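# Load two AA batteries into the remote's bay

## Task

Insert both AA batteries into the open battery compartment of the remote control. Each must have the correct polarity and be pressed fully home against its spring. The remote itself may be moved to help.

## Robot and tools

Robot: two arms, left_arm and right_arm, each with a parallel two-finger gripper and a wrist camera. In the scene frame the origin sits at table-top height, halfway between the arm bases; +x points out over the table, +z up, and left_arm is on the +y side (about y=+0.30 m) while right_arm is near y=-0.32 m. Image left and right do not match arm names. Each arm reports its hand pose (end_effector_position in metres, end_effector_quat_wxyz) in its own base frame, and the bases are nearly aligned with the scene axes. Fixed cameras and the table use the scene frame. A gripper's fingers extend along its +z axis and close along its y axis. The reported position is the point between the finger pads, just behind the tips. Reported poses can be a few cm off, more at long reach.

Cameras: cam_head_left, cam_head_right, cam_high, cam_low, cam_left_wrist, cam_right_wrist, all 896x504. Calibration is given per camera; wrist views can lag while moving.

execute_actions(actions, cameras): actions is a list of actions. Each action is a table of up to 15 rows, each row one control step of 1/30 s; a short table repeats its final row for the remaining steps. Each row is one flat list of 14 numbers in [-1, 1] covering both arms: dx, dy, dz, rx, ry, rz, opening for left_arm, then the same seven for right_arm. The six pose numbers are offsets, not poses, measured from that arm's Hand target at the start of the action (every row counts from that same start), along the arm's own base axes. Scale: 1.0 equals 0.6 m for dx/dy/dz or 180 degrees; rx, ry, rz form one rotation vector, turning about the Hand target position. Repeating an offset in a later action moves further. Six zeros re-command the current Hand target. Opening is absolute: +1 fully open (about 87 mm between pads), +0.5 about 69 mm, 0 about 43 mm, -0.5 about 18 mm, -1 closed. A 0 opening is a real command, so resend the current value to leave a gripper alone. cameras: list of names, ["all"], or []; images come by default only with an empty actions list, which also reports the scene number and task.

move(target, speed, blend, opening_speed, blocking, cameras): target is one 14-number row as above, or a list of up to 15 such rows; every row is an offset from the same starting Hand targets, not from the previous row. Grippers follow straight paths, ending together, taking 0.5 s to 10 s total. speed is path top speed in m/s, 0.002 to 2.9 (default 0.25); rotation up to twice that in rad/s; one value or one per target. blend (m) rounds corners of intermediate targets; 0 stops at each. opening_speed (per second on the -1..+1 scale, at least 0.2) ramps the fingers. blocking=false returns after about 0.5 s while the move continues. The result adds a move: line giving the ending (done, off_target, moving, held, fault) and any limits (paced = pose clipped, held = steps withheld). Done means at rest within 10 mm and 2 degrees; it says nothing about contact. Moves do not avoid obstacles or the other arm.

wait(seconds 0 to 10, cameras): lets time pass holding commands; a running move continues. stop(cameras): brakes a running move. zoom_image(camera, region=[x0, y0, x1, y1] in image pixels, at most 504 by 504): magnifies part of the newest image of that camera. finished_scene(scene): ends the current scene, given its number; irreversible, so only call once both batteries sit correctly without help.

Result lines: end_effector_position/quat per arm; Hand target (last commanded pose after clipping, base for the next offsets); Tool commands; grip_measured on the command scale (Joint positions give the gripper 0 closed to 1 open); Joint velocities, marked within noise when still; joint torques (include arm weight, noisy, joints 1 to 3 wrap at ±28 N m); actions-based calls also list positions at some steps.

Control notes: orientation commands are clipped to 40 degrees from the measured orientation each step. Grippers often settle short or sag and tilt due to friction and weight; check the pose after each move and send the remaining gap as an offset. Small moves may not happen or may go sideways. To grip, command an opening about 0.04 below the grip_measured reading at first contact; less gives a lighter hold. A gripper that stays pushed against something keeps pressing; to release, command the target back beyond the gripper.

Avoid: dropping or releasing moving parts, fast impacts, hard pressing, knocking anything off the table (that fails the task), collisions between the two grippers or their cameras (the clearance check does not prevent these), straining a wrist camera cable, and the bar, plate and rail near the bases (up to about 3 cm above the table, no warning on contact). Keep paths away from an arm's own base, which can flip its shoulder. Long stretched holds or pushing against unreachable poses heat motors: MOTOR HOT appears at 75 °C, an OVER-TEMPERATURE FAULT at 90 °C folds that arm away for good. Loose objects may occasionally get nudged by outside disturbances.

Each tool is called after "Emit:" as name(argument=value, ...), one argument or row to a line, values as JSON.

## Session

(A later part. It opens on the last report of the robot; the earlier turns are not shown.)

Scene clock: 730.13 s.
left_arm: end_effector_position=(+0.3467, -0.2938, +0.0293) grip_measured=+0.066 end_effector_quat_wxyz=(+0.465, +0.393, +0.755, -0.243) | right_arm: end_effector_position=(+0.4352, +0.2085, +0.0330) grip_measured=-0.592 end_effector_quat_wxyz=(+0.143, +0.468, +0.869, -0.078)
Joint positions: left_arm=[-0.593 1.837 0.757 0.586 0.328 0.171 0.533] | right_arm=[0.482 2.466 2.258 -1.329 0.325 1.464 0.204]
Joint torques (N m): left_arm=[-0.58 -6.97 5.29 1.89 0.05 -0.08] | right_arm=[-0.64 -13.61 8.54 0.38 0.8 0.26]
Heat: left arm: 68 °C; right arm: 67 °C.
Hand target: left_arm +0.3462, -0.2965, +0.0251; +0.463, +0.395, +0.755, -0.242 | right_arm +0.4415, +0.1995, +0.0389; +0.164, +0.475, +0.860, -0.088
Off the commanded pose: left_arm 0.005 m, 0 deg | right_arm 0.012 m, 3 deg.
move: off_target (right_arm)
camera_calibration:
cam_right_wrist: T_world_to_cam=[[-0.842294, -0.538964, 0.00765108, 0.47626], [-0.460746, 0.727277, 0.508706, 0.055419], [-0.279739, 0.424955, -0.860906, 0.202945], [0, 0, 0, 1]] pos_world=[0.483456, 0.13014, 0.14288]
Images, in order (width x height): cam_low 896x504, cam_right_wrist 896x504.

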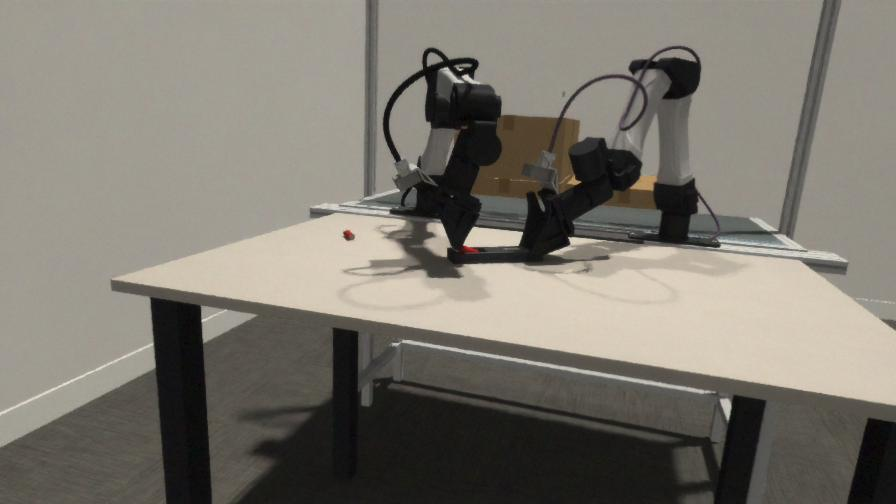

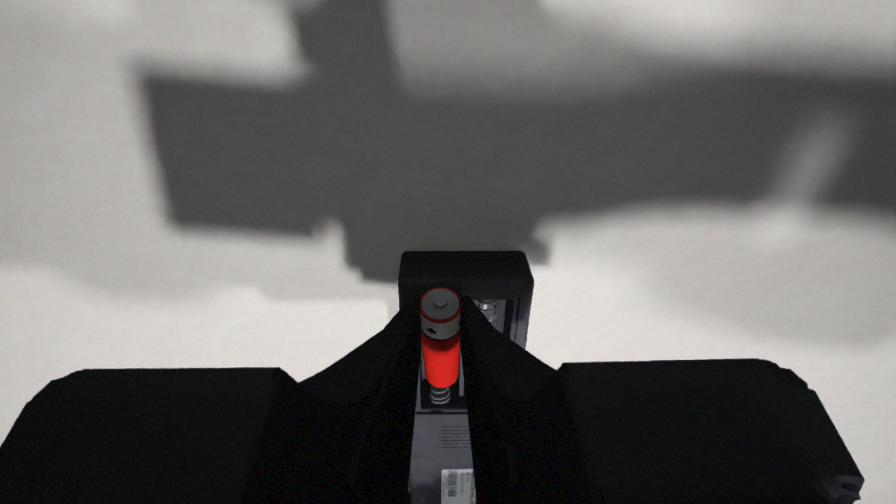

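Emit:
execute_actions(
  actions=[],
  cameras=["cam_left_wrist","cam_head_left","cam_head_right","cam_high"],
)

Emit:
zoom_image(
  camera="cam_head_right",
  region=[400, 190, 540, 300],
)

Emit:
zoom_image(
  camera="cam_head_left",
  region=[400, 190, 540, 300],
)

Scene clock: 741.87 s.
left_arm: end_effector_position=(+0.3467, -0.2938, +0.0293) grip_measured=+0.066 end_effector_quat_wxyz=(+0.465, +0.393, +0.755, -0.243) | right_arm: end_effector_position=(+0.4352, +0.2084, +0.0330) grip_measured=-0.592 end_effector_quat_wxyz=(+0.143, +0.468, +0.869, -0.078)
Joint positions: left_arm=[-0.593 1.837 0.757 0.586 0.328 0.171 0.533] | right_arm=[0.482 2.466 2.258 -1.329 0.326 1.464 0.204]
Joint velocities: within noise
Joint torques (N m): left_arm=[-0.53 -6.98 5.45 1.89 0.08 -0.11] | right_arm=[-0.64 -13.63 8.57 0.38 0.8 0.25]
Heat: left arm: 67 °C; right arm: 69 °C.
Hand target: left_arm +0.3462, -0.2965, +0.0251; +0.463, +0.395, +0.755, -0.242 | right_arm +0.4415, +0.1995, +0.0389; +0.164, +0.475, +0.860, -0.088
Tool commands: left_gripper/opening=+0.0 right_gripper/opening=-0.7
Off the commanded pose: left_arm 0.005 m, 0 deg | right_arm 0.012 m, 3 deg.
camera_calibration:
cam_left_wrist: T_world_to_cam=[[-0.819841, -0.572582, -0.00321206, 0.114587], [-0.555462, 0.796666, -0.238297, 0.456422], [0.139004, -0.193582, -0.971187, 0.0681261], [0, 0, 0, 1]] pos_world=[0.337999, -0.284817, 0.175295]
Images, in order (width x height): cam_head_left 896x504, cam_head_right 896x504, cam_high 896x504, cam_left_wrist 896x504.

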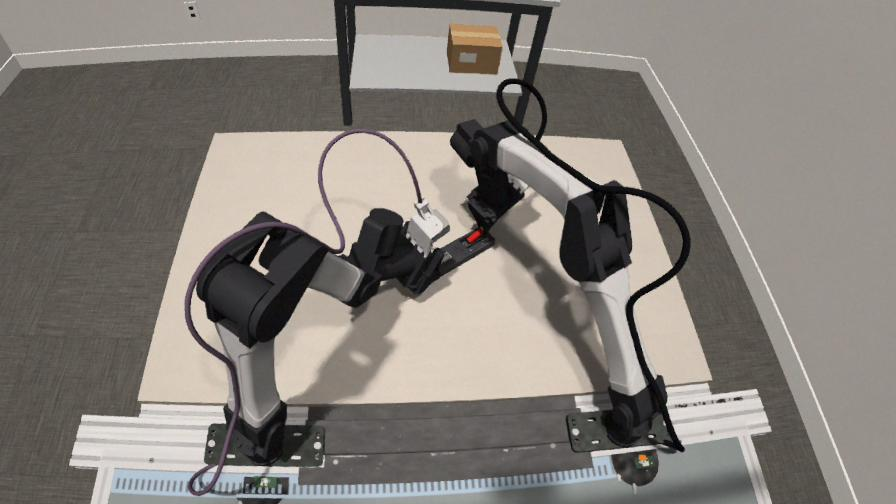

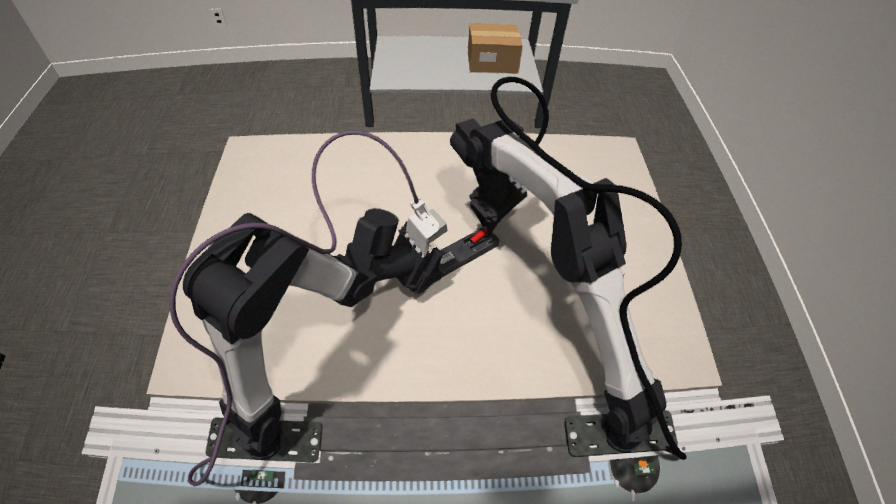

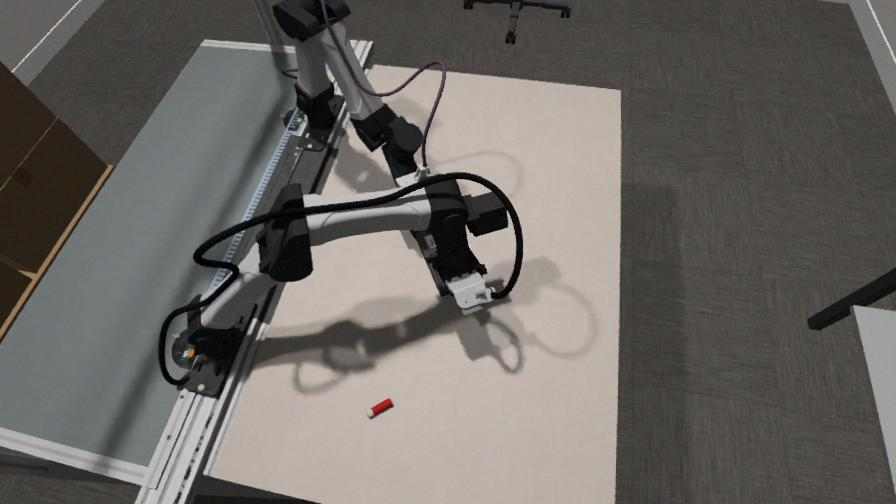

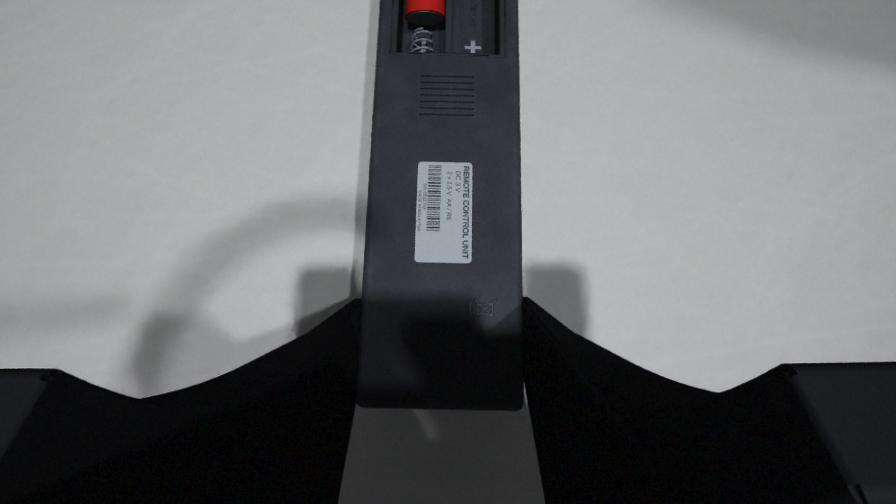

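Scaled by 3.600.

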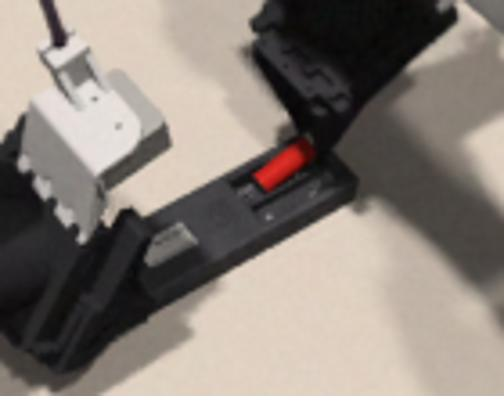

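Scaled by 3.600.

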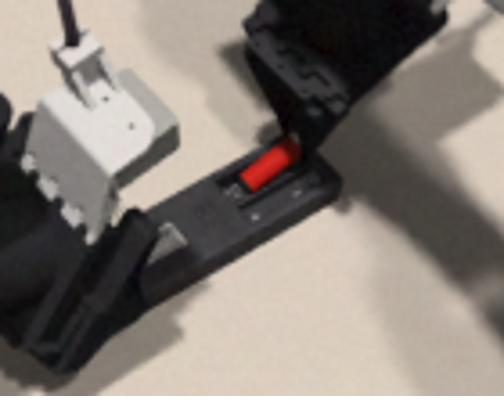

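Emit:
zoom_image(
  camera="cam_left_wrist",
  region=[380, 0, 530, 70],
)

Scaled by 3.360.

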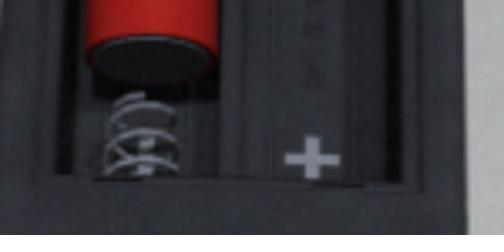

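Emit:
move(
  target=[
    [0,0,0,0,0,0,0.0, -0.005,0.0077,-0.0083,0,0,0,-0.7],
    [0,0,0,0,0,0,0.0, -0.005,0.0077,-0.0083,0,0,0,-0.4],
  ],
  speed=0.03,
  opening_speed=0.3,
  cameras=["cam_left_wrist","cam_right_wrist","cam_low","cam_head_right"],
)

Emit:
zoom_image(
  camera="cam_left_wrist",
  region=[380, 0, 530, 70],
)

Emit:
zoom_image(
  camera="cam_right_wrist",
  region=[390, 240, 530, 430],
)

Emit:
zoom_image(
  camera="cam_low",
  region=[430, 225, 530, 275],
)

Scene clock: 752.33 s.
left_arm: end_effector_position=(+0.3465, -0.2936, +0.0284) grip_measured=+0.066 end_effector_quat_wxyz=(+0.464, +0.393, +0.756, -0.243) | right_arm: end_effector_position=(+0.4372, +0.2054, +0.0337) grip_measured=-0.400 end_effector_quat_wxyz=(+0.158, +0.469, +0.864, -0.086)
Joint positions: left_arm=[-0.593 1.839 0.757 0.586 0.328 0.171 0.533] | right_arm=[0.487 2.466 2.258 -1.33 0.361 1.476 0.3]
Joint torques (N m): left_arm=[-0.64 -7.28 5.41 1.89 0.1 -0.13] | right_arm=[-0.06 -13.53 6.74 0.54 0.46 0.26]
Heat: left arm: 67 °C; right arm: 70 °C.
Hand target: left_arm +0.3462, -0.2965, +0.0250; +0.463, +0.395, +0.756, -0.242 | right_arm +0.4384, +0.2041, +0.0339; +0.164, +0.475, +0.860, -0.088
Off the commanded pose: left_arm 0.004 m, 0 deg | right_arm 0.002 m, 1 deg.
move: done
camera_calibration:
cam_left_wrist: T_world_to_cam=[[-0.819544, -0.573012, -0.00224993, 0.114219], [-0.556371, 0.796671, -0.236151, 0.456276], [0.13711, -0.192284, -0.971714, 0.0683175], [0, 0, 0, 1]] pos_world=[0.338099, -0.284917, 0.174392]
cam_right_wrist: T_world_to_cam=[[-0.846368, -0.53255, 0.00717322, 0.476788], [-0.464763, 0.745079, 0.478386, 0.0573569], [-0.260109, 0.401557, -0.87812, 0.202198], [0, 0, 0, 1]] pos_world=[0.482789, 0.129984, 0.146695]
Images, in order (width x height): cam_head_right 896x504, cam_low 896x504, cam_left_wrist 896x504, cam_right_wrist 896x504.

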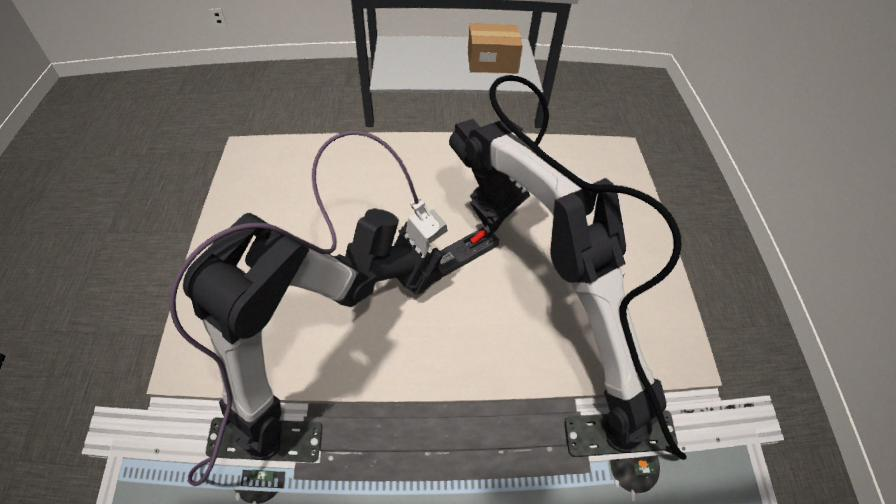

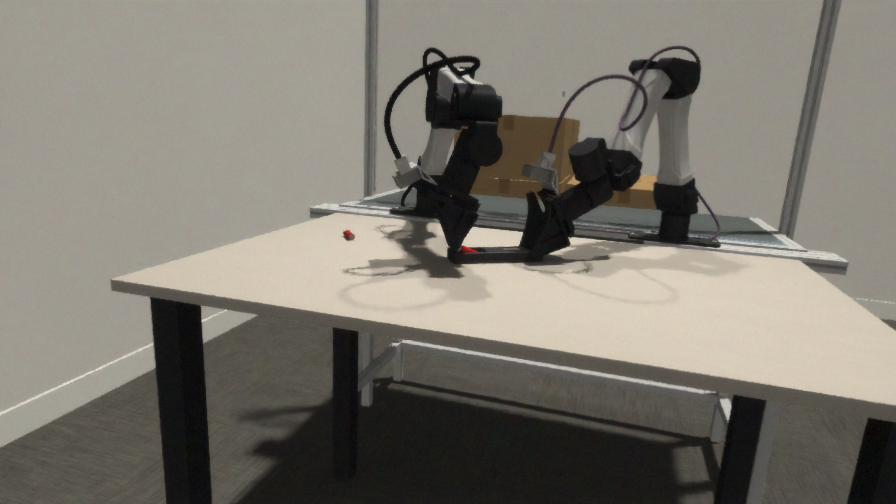

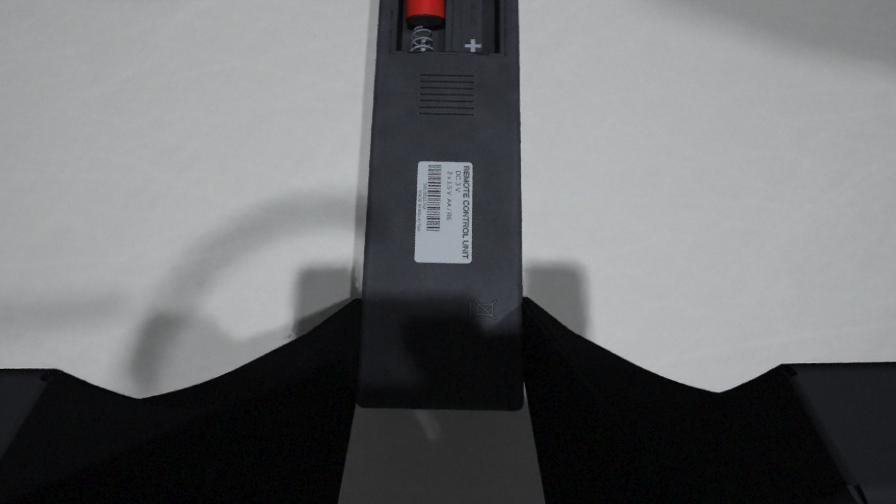

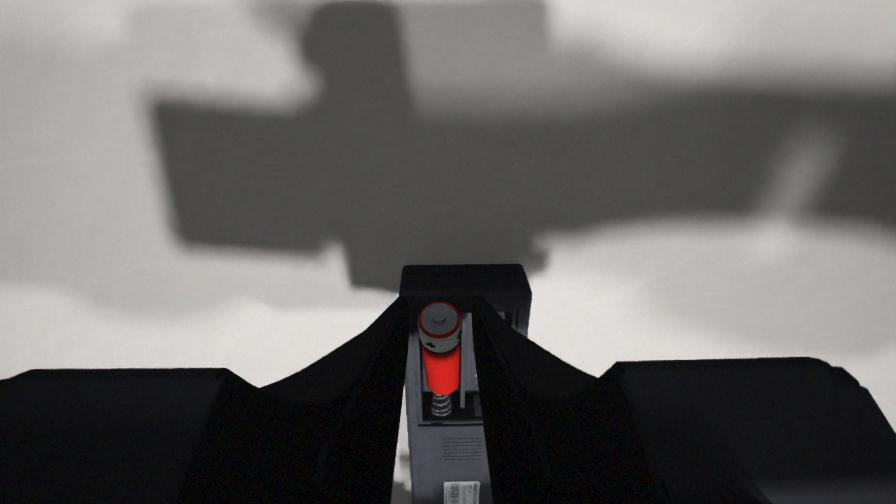

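Scaled by 3.360.

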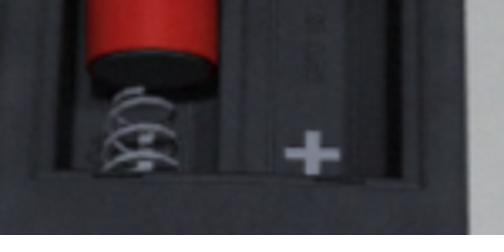

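Scaled by 2.653.

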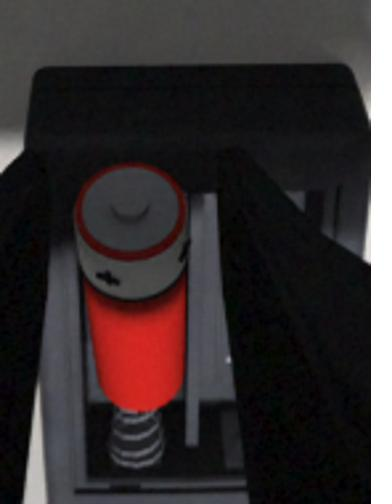

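Scaled by 5.040.

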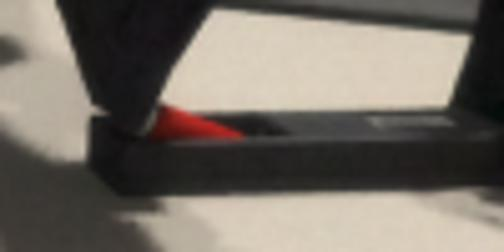

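Emit:
move(
  target=[
    [0,0,0,0,0,0,0.0, 0,0,0.06,0,0,0,-0.4],
    [0,0,0,0,0,0,0.0, 0.0148,-0.0202,0.06,0,0,0,-0.4],
    [0,0,0,0,0,0,0.0, 0.0148,-0.0202,0.06,0,0,0,-1.0],
  ],
  speed=0.08,
  opening_speed=0.6,
  cameras=["cam_right_wrist","cam_left_wrist","cam_head_right","cam_low"],
)

Emit:
zoom_image(
  camera="cam_right_wrist",
  region=[370, 230, 530, 430],
)

Emit:
zoom_image(
  camera="cam_low",
  region=[430, 215, 530, 275],
)

Emit:
zoom_image(
  camera="cam_head_right",
  region=[420, 190, 540, 290],
)

Scene clock: 766.77 s.
left_arm: end_effector_position=(+0.3465, -0.2936, +0.0284) grip_measured=+0.066 end_effector_quat_wxyz=(+0.464, +0.393, +0.756, -0.243) | right_arm: end_effector_position=(+0.4457, +0.1945, +0.0724) grip_measured=-0.975 end_effector_quat_wxyz=(+0.163, +0.478, +0.859, -0.081)
Joint positions: left_arm=[-0.593 1.839 0.757 0.586 0.328 0.171 0.533] | right_arm=[0.46 2.485 2.445 -1.477 0.362 1.465 0.012]
Joint torques (N m): left_arm=[-0.57 -7.34 5.29 1.96 0.09 -0.11] | right_arm=[-0.39 -11.67 9.26 0.42 0.42 0.02]
Heat: left arm: 67 °C; right arm: 70 °C.
Hand target: left_arm +0.3462, -0.2965, +0.0250; +0.463, +0.395, +0.756, -0.242 | right_arm +0.4474, +0.1920, +0.0699; +0.164, +0.475, +0.860, -0.088
Off the commanded pose: left_arm 0.004 m, 0 deg | right_arm 0.004 m, 1 deg.
move: done
camera_calibration:
cam_left_wrist: T_world_to_cam=[[-0.819544, -0.573012, -0.00224993, 0.114219], [-0.556371, 0.796671, -0.236151, 0.456276], [0.13711, -0.192284, -0.971714, 0.0683175], [0, 0, 0, 1]] pos_world=[0.338099, -0.284917, 0.174392]
cam_right_wrist: T_world_to_cam=[[-0.855556, -0.517593, -0.0110121, 0.480384], [-0.459886, 0.750057, 0.475311, 0.0480366], [-0.237758, 0.411719, -0.879749, 0.231004], [0, 0, 0, 1]] pos_world=[0.48801, 0.117505, 0.185683]
Images, in order (width x height): cam_head_right 896x504, cam_low 896x504, cam_left_wrist 896x504, cam_right_wrist 896x504.

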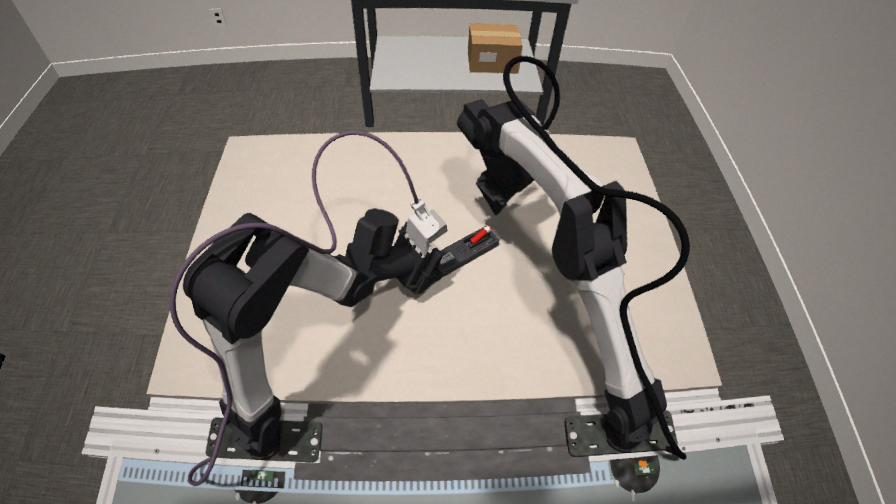

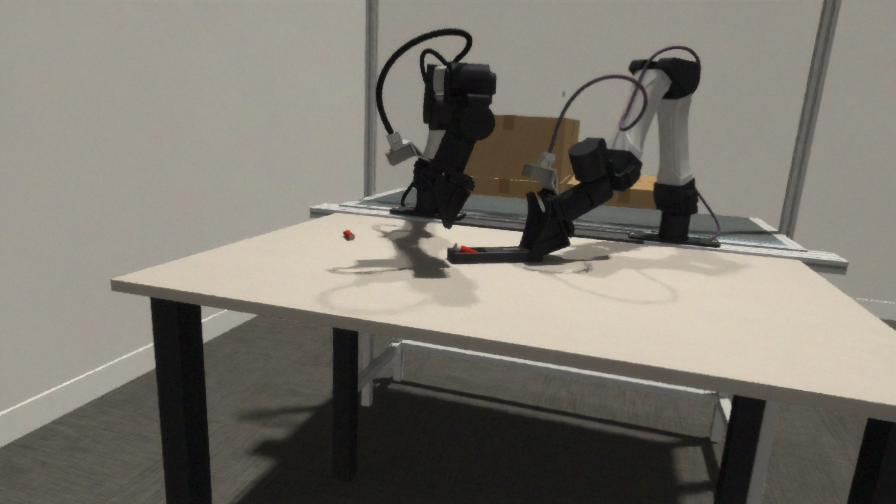

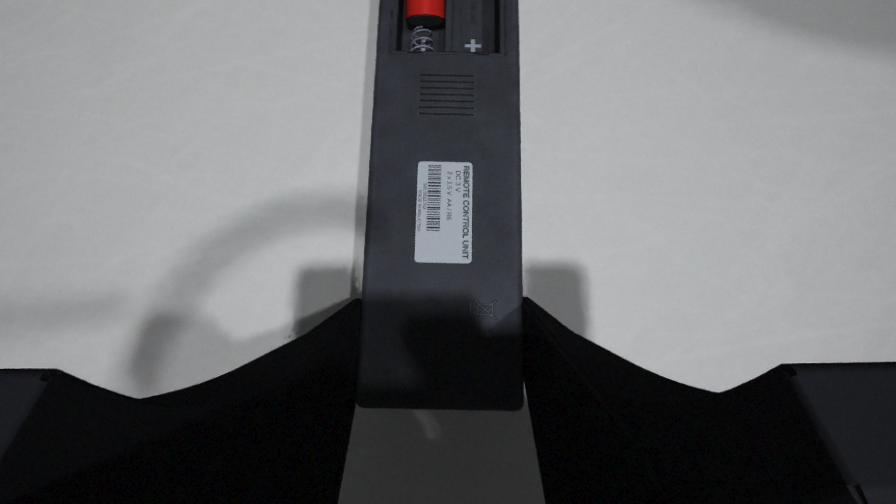

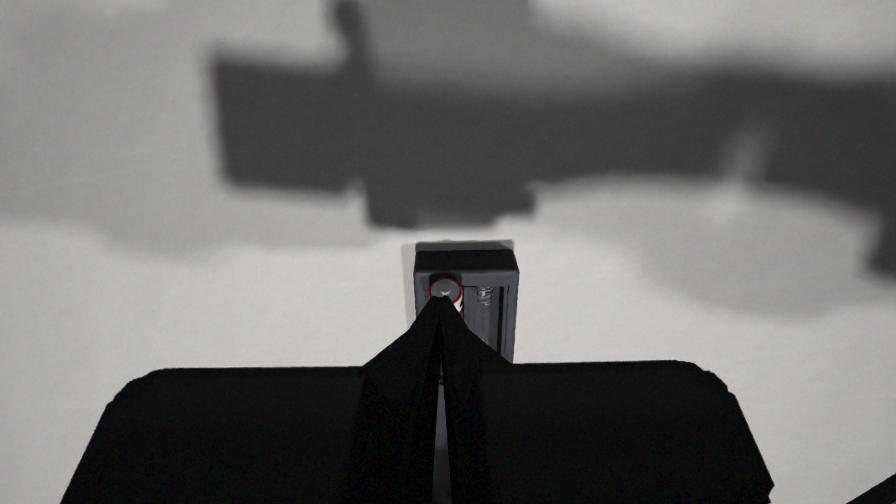

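Scaled by 2.520.

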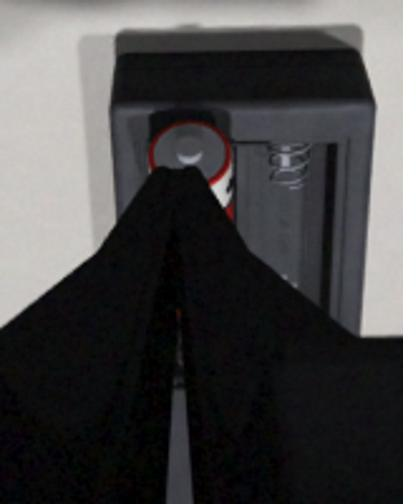

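Scaled by 5.040.

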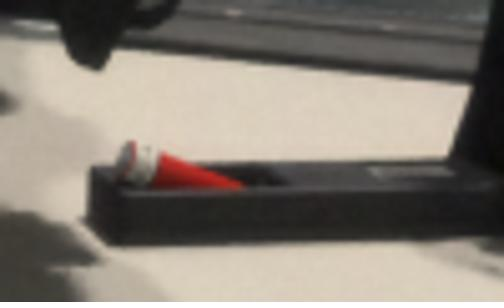

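Scaled by 4.200.

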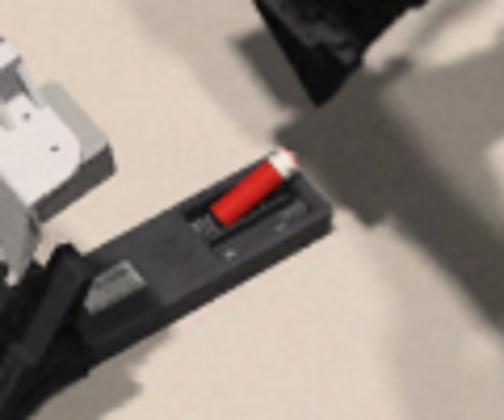

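Emit:
move(
  target=[0,0,0,0,0,0,0.0, 0,0,-0.055,0,0,0,-1.0],
  speed=0.06,
  cameras=["cam_right_wrist","cam_low"],
)

Emit:
zoom_image(
  camera="cam_right_wrist",
  region=[370, 230, 530, 430],
)

Emit:
zoom_image(
  camera="cam_low",
  region=[430, 215, 530, 275],
)

Scene clock: 774.90 s.
left_arm: end_effector_position=(+0.3465, -0.2936, +0.0284) grip_measured=+0.066 end_effector_quat_wxyz=(+0.464, +0.393, +0.756, -0.243) | right_arm: end_effector_position=(+0.4460, +0.1946, +0.0361) grip_measured=-0.975 end_effector_quat_wxyz=(+0.158, +0.477, +0.860, -0.088)
Joint positions: left_arm=[-0.593 1.839 0.757 0.586 0.328 0.171 0.533] | right_arm=[0.46 2.485 2.301 -1.349 0.362 1.465 0.012]
Joint torques (N m): left_arm=[-0.27 -7.35 5.65 1.88 0.13 -0.14] | right_arm=[-0.38 -14.27 5.76 0.64 0.42 0.03]
Heat: left arm: 67 °C; right arm: 67 °C.
Hand target: left_arm +0.3462, -0.2965, +0.0250; +0.463, +0.395, +0.756, -0.242 | right_arm +0.4473, +0.1920, +0.0369; +0.164, +0.475, +0.860, -0.088
Off the commanded pose: left_arm 0.004 m, 0 deg | right_arm 0.003 m, 1 deg.
move: done
camera_calibration:
cam_right_wrist: T_world_to_cam=[[-0.855585, -0.517627, 0.00609706, 0.479779], [-0.452574, 0.753674, 0.476605, 0.0612646], [-0.251299, 0.405017, -0.879096, 0.206371], [0, 0, 0, 1]] pos_world=[0.490079, 0.118589, 0.149295]
Images, in order (width x height): cam_low 896x504, cam_right_wrist 896x504.

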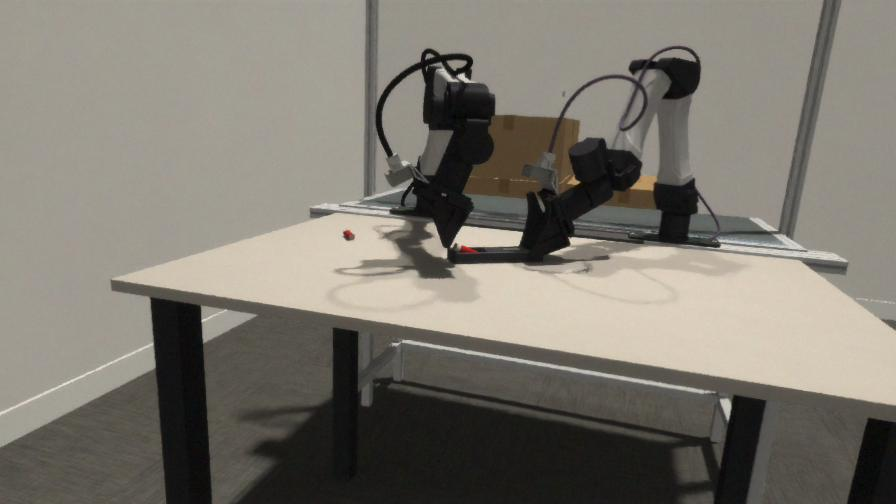

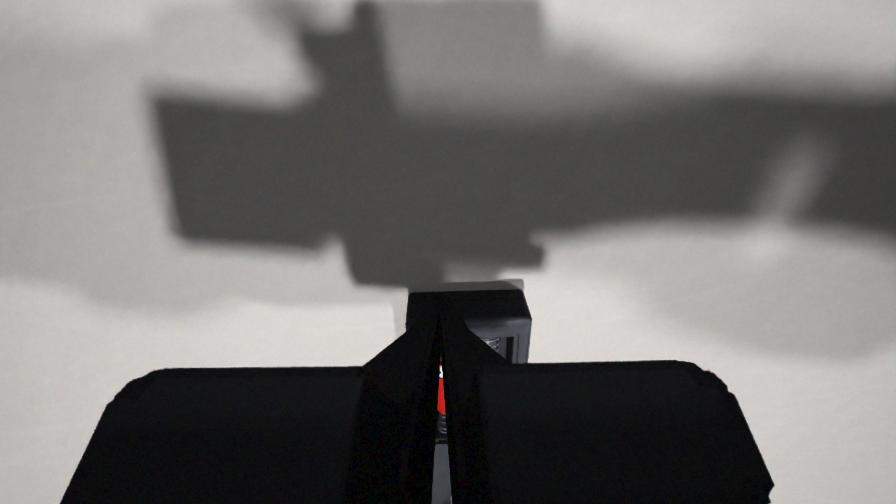

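Scaled by 2.520.

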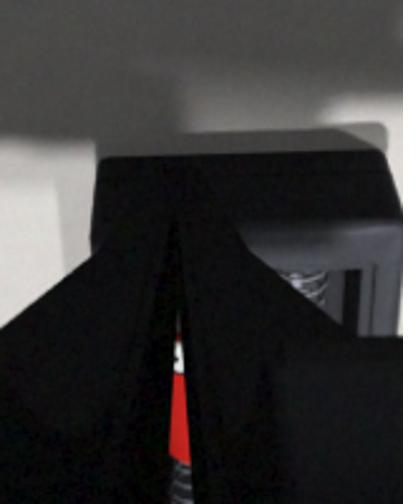

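Scaled by 5.040.

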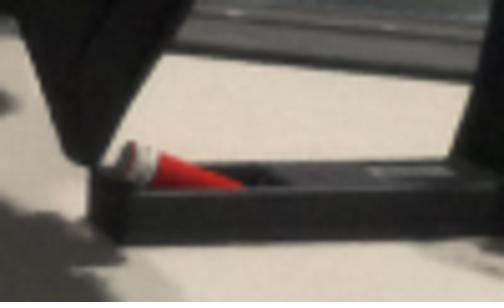

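Emit:
move(
  target=[0,0,0,0,0,0,0.0, -0.0090,0.0140,0,0,0,0,-1.0],
  speed=0.03,
  cameras=["cam_left_wrist","cam_low"],
)

Emit:
zoom_image(
  camera="cam_left_wrist",
  region=[380, 0, 530, 70],
)

Emit:
zoom_image(
  camera="cam_low",
  region=[430, 215, 530, 275],
)

Scene clock: 781.83 s.
left_arm: end_effector_position=(+0.3465, -0.2936, +0.0284) grip_measured=+0.066 end_effector_quat_wxyz=(+0.464, +0.393, +0.756, -0.243) | right_arm: end_effector_position=(+0.4423, +0.1996, +0.0345) grip_measured=-0.975 end_effector_quat_wxyz=(+0.157, +0.471, +0.863, -0.089)
Joint positions: left_arm=[-0.593 1.839 0.757 0.586 0.328 0.171 0.533] | right_arm=[0.472 2.485 2.294 -1.348 0.362 1.465 0.012]
Joint torques (N m): left_arm=[-0.42 -7.47 5.3 1.9 0.12 -0.13] | right_arm=[0.4 -14.56 5.83 0.58 0.43 0.26]
Heat: left arm: 67 °C; right arm: 67 °C.
Hand target: left_arm +0.3462, -0.2965, +0.0250; +0.463, +0.395, +0.756, -0.242 | right_arm +0.4420, +0.2005, +0.0370; +0.164, +0.475, +0.860, -0.088
Off the commanded pose: left_arm 0.004 m, 0 deg | right_arm 0.003 m, 1 deg.
move: done
camera_calibration:
cam_left_wrist: T_world_to_cam=[[-0.819544, -0.573012, -0.00224993, 0.114219], [-0.556371, 0.796671, -0.236151, 0.456276], [0.13711, -0.192284, -0.971714, 0.0683175], [0, 0, 0, 1]] pos_world=[0.338099, -0.284917, 0.174392]
Images, in order (width x height): cam_low 896x504, cam_left_wrist 896x504.

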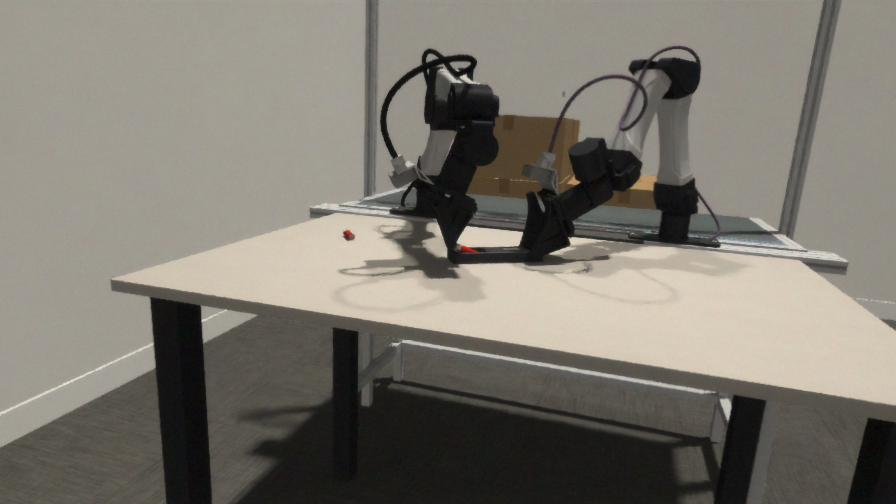

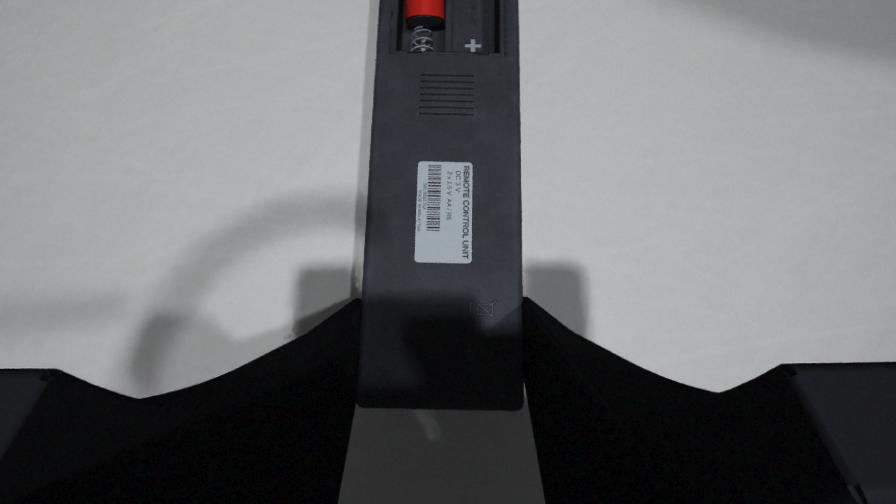

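Scaled by 3.360.

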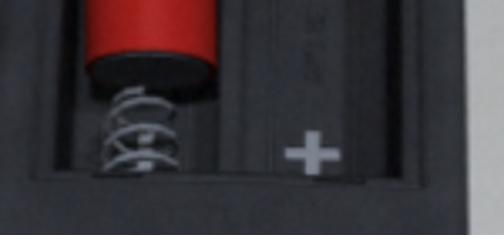

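Scaled by 5.040.

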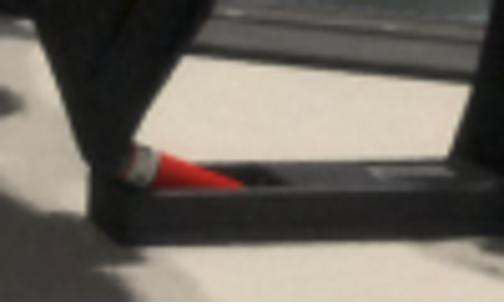

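Emit:
move(
  target=[0,0,0,0,0,0,0.0, -0.0072,0.0112,0,0,0,0,-1.0],
  speed=0.03,
  cameras=["cam_left_wrist","cam_low"],
)

Emit:
zoom_image(
  camera="cam_left_wrist",
  region=[380, 0, 530, 70],
)

Emit:
zoom_image(
  camera="cam_low",
  region=[430, 215, 530, 275],
)

Scene clock: 784.57 s.
left_arm: end_effector_position=(+0.3465, -0.2936, +0.0284) grip_measured=+0.066 end_effector_quat_wxyz=(+0.464, +0.393, +0.756, -0.243) | right_arm: end_effector_position=(+0.4402, +0.2057, +0.0346) grip_measured=-0.975 end_effector_quat_wxyz=(+0.160, +0.472, +0.863, -0.088)
Joint positions: left_arm=[-0.593 1.839 0.757 0.586 0.328 0.171 0.533] | right_arm=[0.487 2.485 2.294 -1.348 0.366 1.482 0.012]
Joint torques (N m): left_arm=[-0.36 -7.39 5.7 1.93 0.08 -0.1] | right_arm=[0.61 -14.65 5.61 0.52 0.39 0.26]
Heat: left arm: 67 °C; right arm: 67 °C.
Hand target: left_arm +0.3462, -0.2964, +0.0250; +0.463, +0.395, +0.756, -0.242 | right_arm +0.4376, +0.2072, +0.0370; +0.164, +0.475, +0.860, -0.088
Off the commanded pose: left_arm 0.004 m, 0 deg | right_arm 0.004 m, 1 deg.
move: done
camera_calibration:
cam_left_wrist: T_world_to_cam=[[-0.819544, -0.573012, -0.00224993, 0.114219], [-0.556371, 0.796671, -0.236151, 0.456276], [0.13711, -0.192284, -0.971714, 0.0683175], [0, 0, 0, 1]] pos_world=[0.338099, -0.284917, 0.174392]
Images, in order (width x height): cam_low 896x504, cam_left_wrist 896x504.

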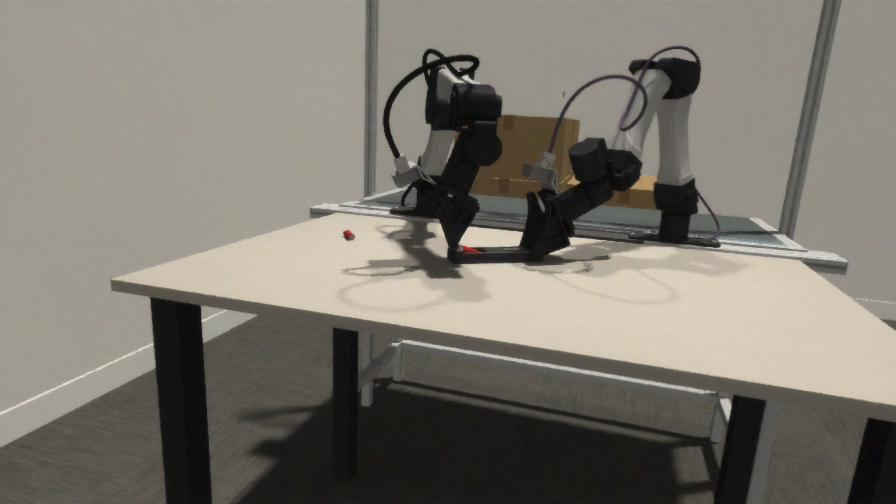

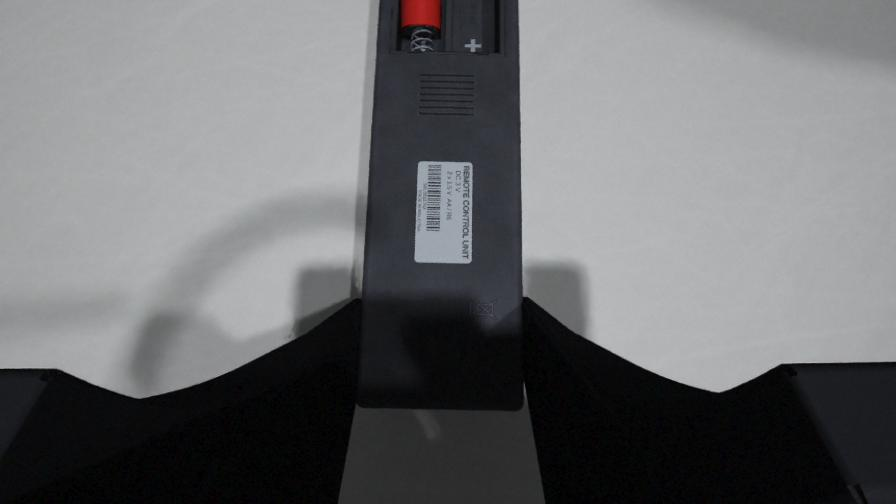

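Scaled by 3.360.

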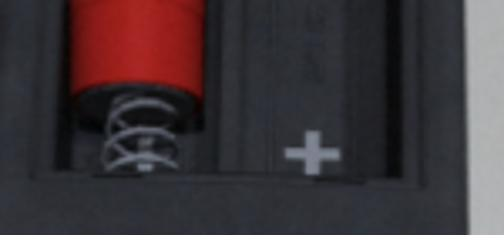

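Scaled by 5.040.

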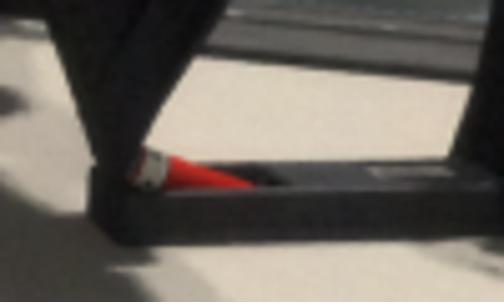

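Emit:
move(
  target=[0,0,0,0,0,0,0.0, -0.0054,0.0084,0,0,0,0,-1.0],
  speed=0.03,
  cameras=["cam_left_wrist","cam_low","cam_right_wrist"],
)

Emit:
zoom_image(
  camera="cam_left_wrist",
  region=[380, 0, 530, 70],
)

Emit:
zoom_image(
  camera="cam_low",
  region=[430, 215, 530, 275],
)

Scene clock: 789.37 s.
left_arm: end_effector_position=(+0.3465, -0.2936, +0.0284) grip_measured=+0.066 end_effector_quat_wxyz=(+0.464, +0.393, +0.756, -0.243) | right_arm: end_effector_position=(+0.4405, +0.2067, +0.0349) grip_measured=-0.975 end_effector_quat_wxyz=(+0.166, +0.474, +0.860, -0.090)
Joint positions: left_arm=[-0.593 1.839 0.757 0.586 0.328 0.17 0.533] | right_arm=[0.493 2.485 2.294 -1.348 0.378 1.494 0.012]
Joint torques (N m): left_arm=[-0.5 -7.43 5.56 1.93 0.1 -0.12] | right_arm=[1.18 -14.68 5.55 0.46 0.27 0.27]
Heat: left arm: 67 °C; right arm: 67 °C.
Hand target: left_arm +0.3462, -0.2965, +0.0250; +0.463, +0.395, +0.756, -0.242 | right_arm +0.4344, +0.2123, +0.0370; +0.164, +0.475, +0.860, -0.088
Off the commanded pose: left_arm 0.004 m, 0 deg | right_arm 0.008 m, 0 deg.
move: done
camera_calibration:
cam_left_wrist: T_world_to_cam=[[-0.819458, -0.573136, -0.0019277, 0.114238], [-0.556547, 0.796534, -0.236198, 0.456281], [0.136909, -0.192481, -0.971703, 0.0683328], [0, 0, 0, 1]] pos_world=[0.338199, -0.284817, 0.174392]
cam_right_wrist: T_world_to_cam=[[-0.852524, -0.522681, 0.00261649, 0.481112], [-0.462313, 0.756376, 0.462777, 0.0544433], [-0.243864, 0.393319, -0.886471, 0.198376], [0, 0, 0, 1]] pos_world=[0.483706, 0.132264, 0.1494]
Images, in order (width x height): cam_low 896x504, cam_left_wrist 896x504, cam_right_wrist 896x504.

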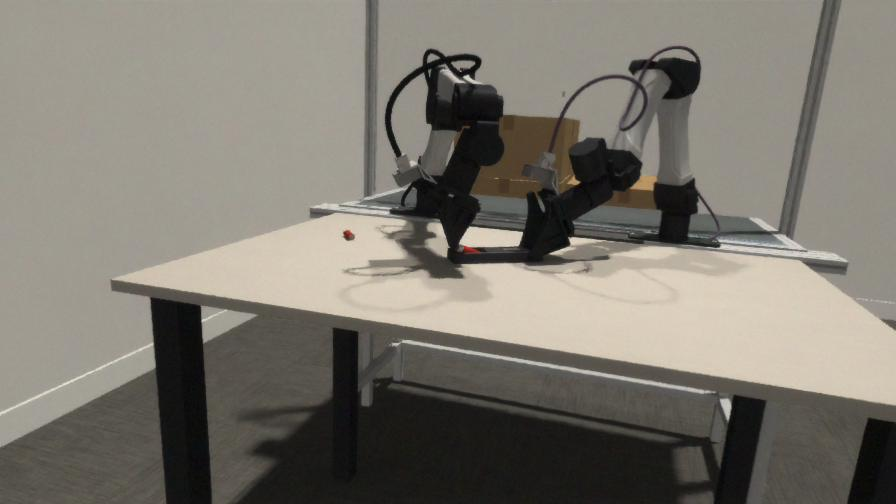

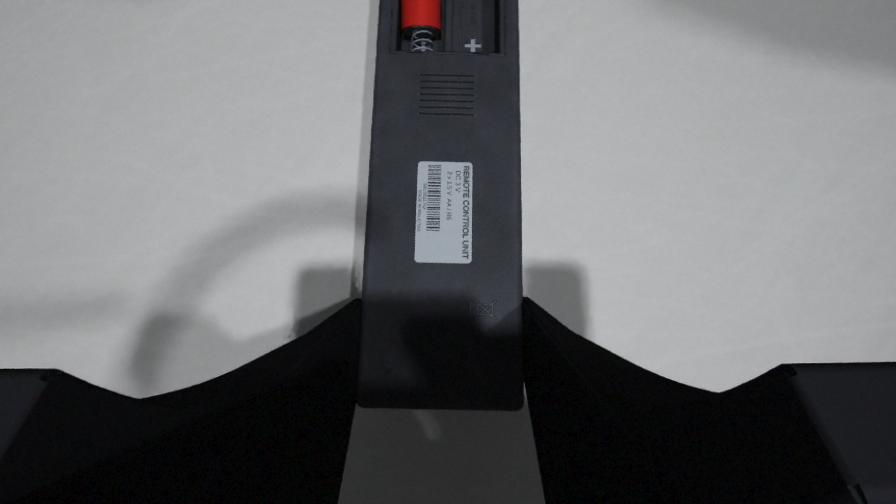

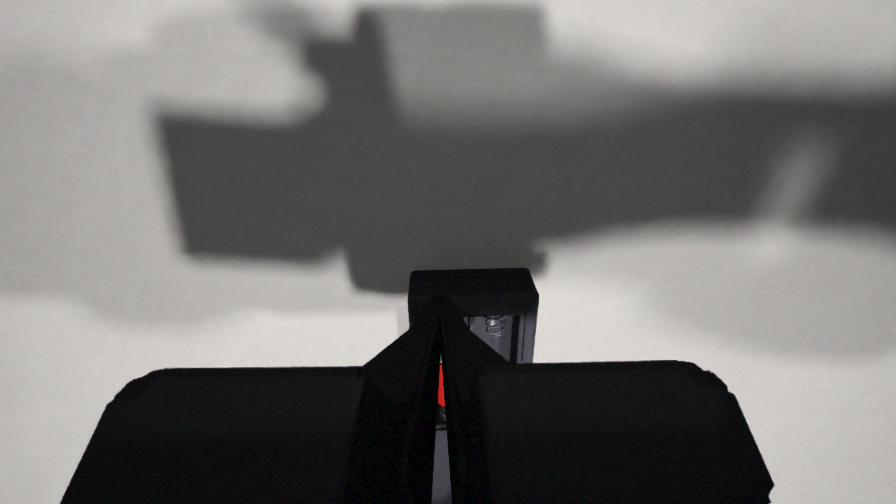

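Scaled by 3.360.

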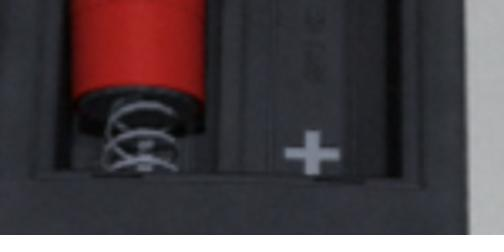

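Scaled by 5.040.

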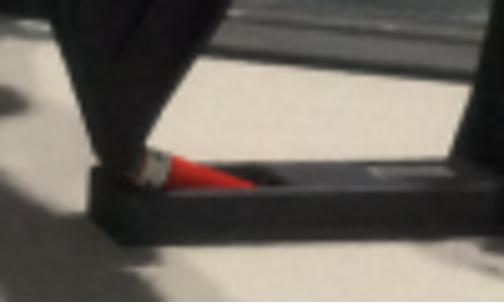

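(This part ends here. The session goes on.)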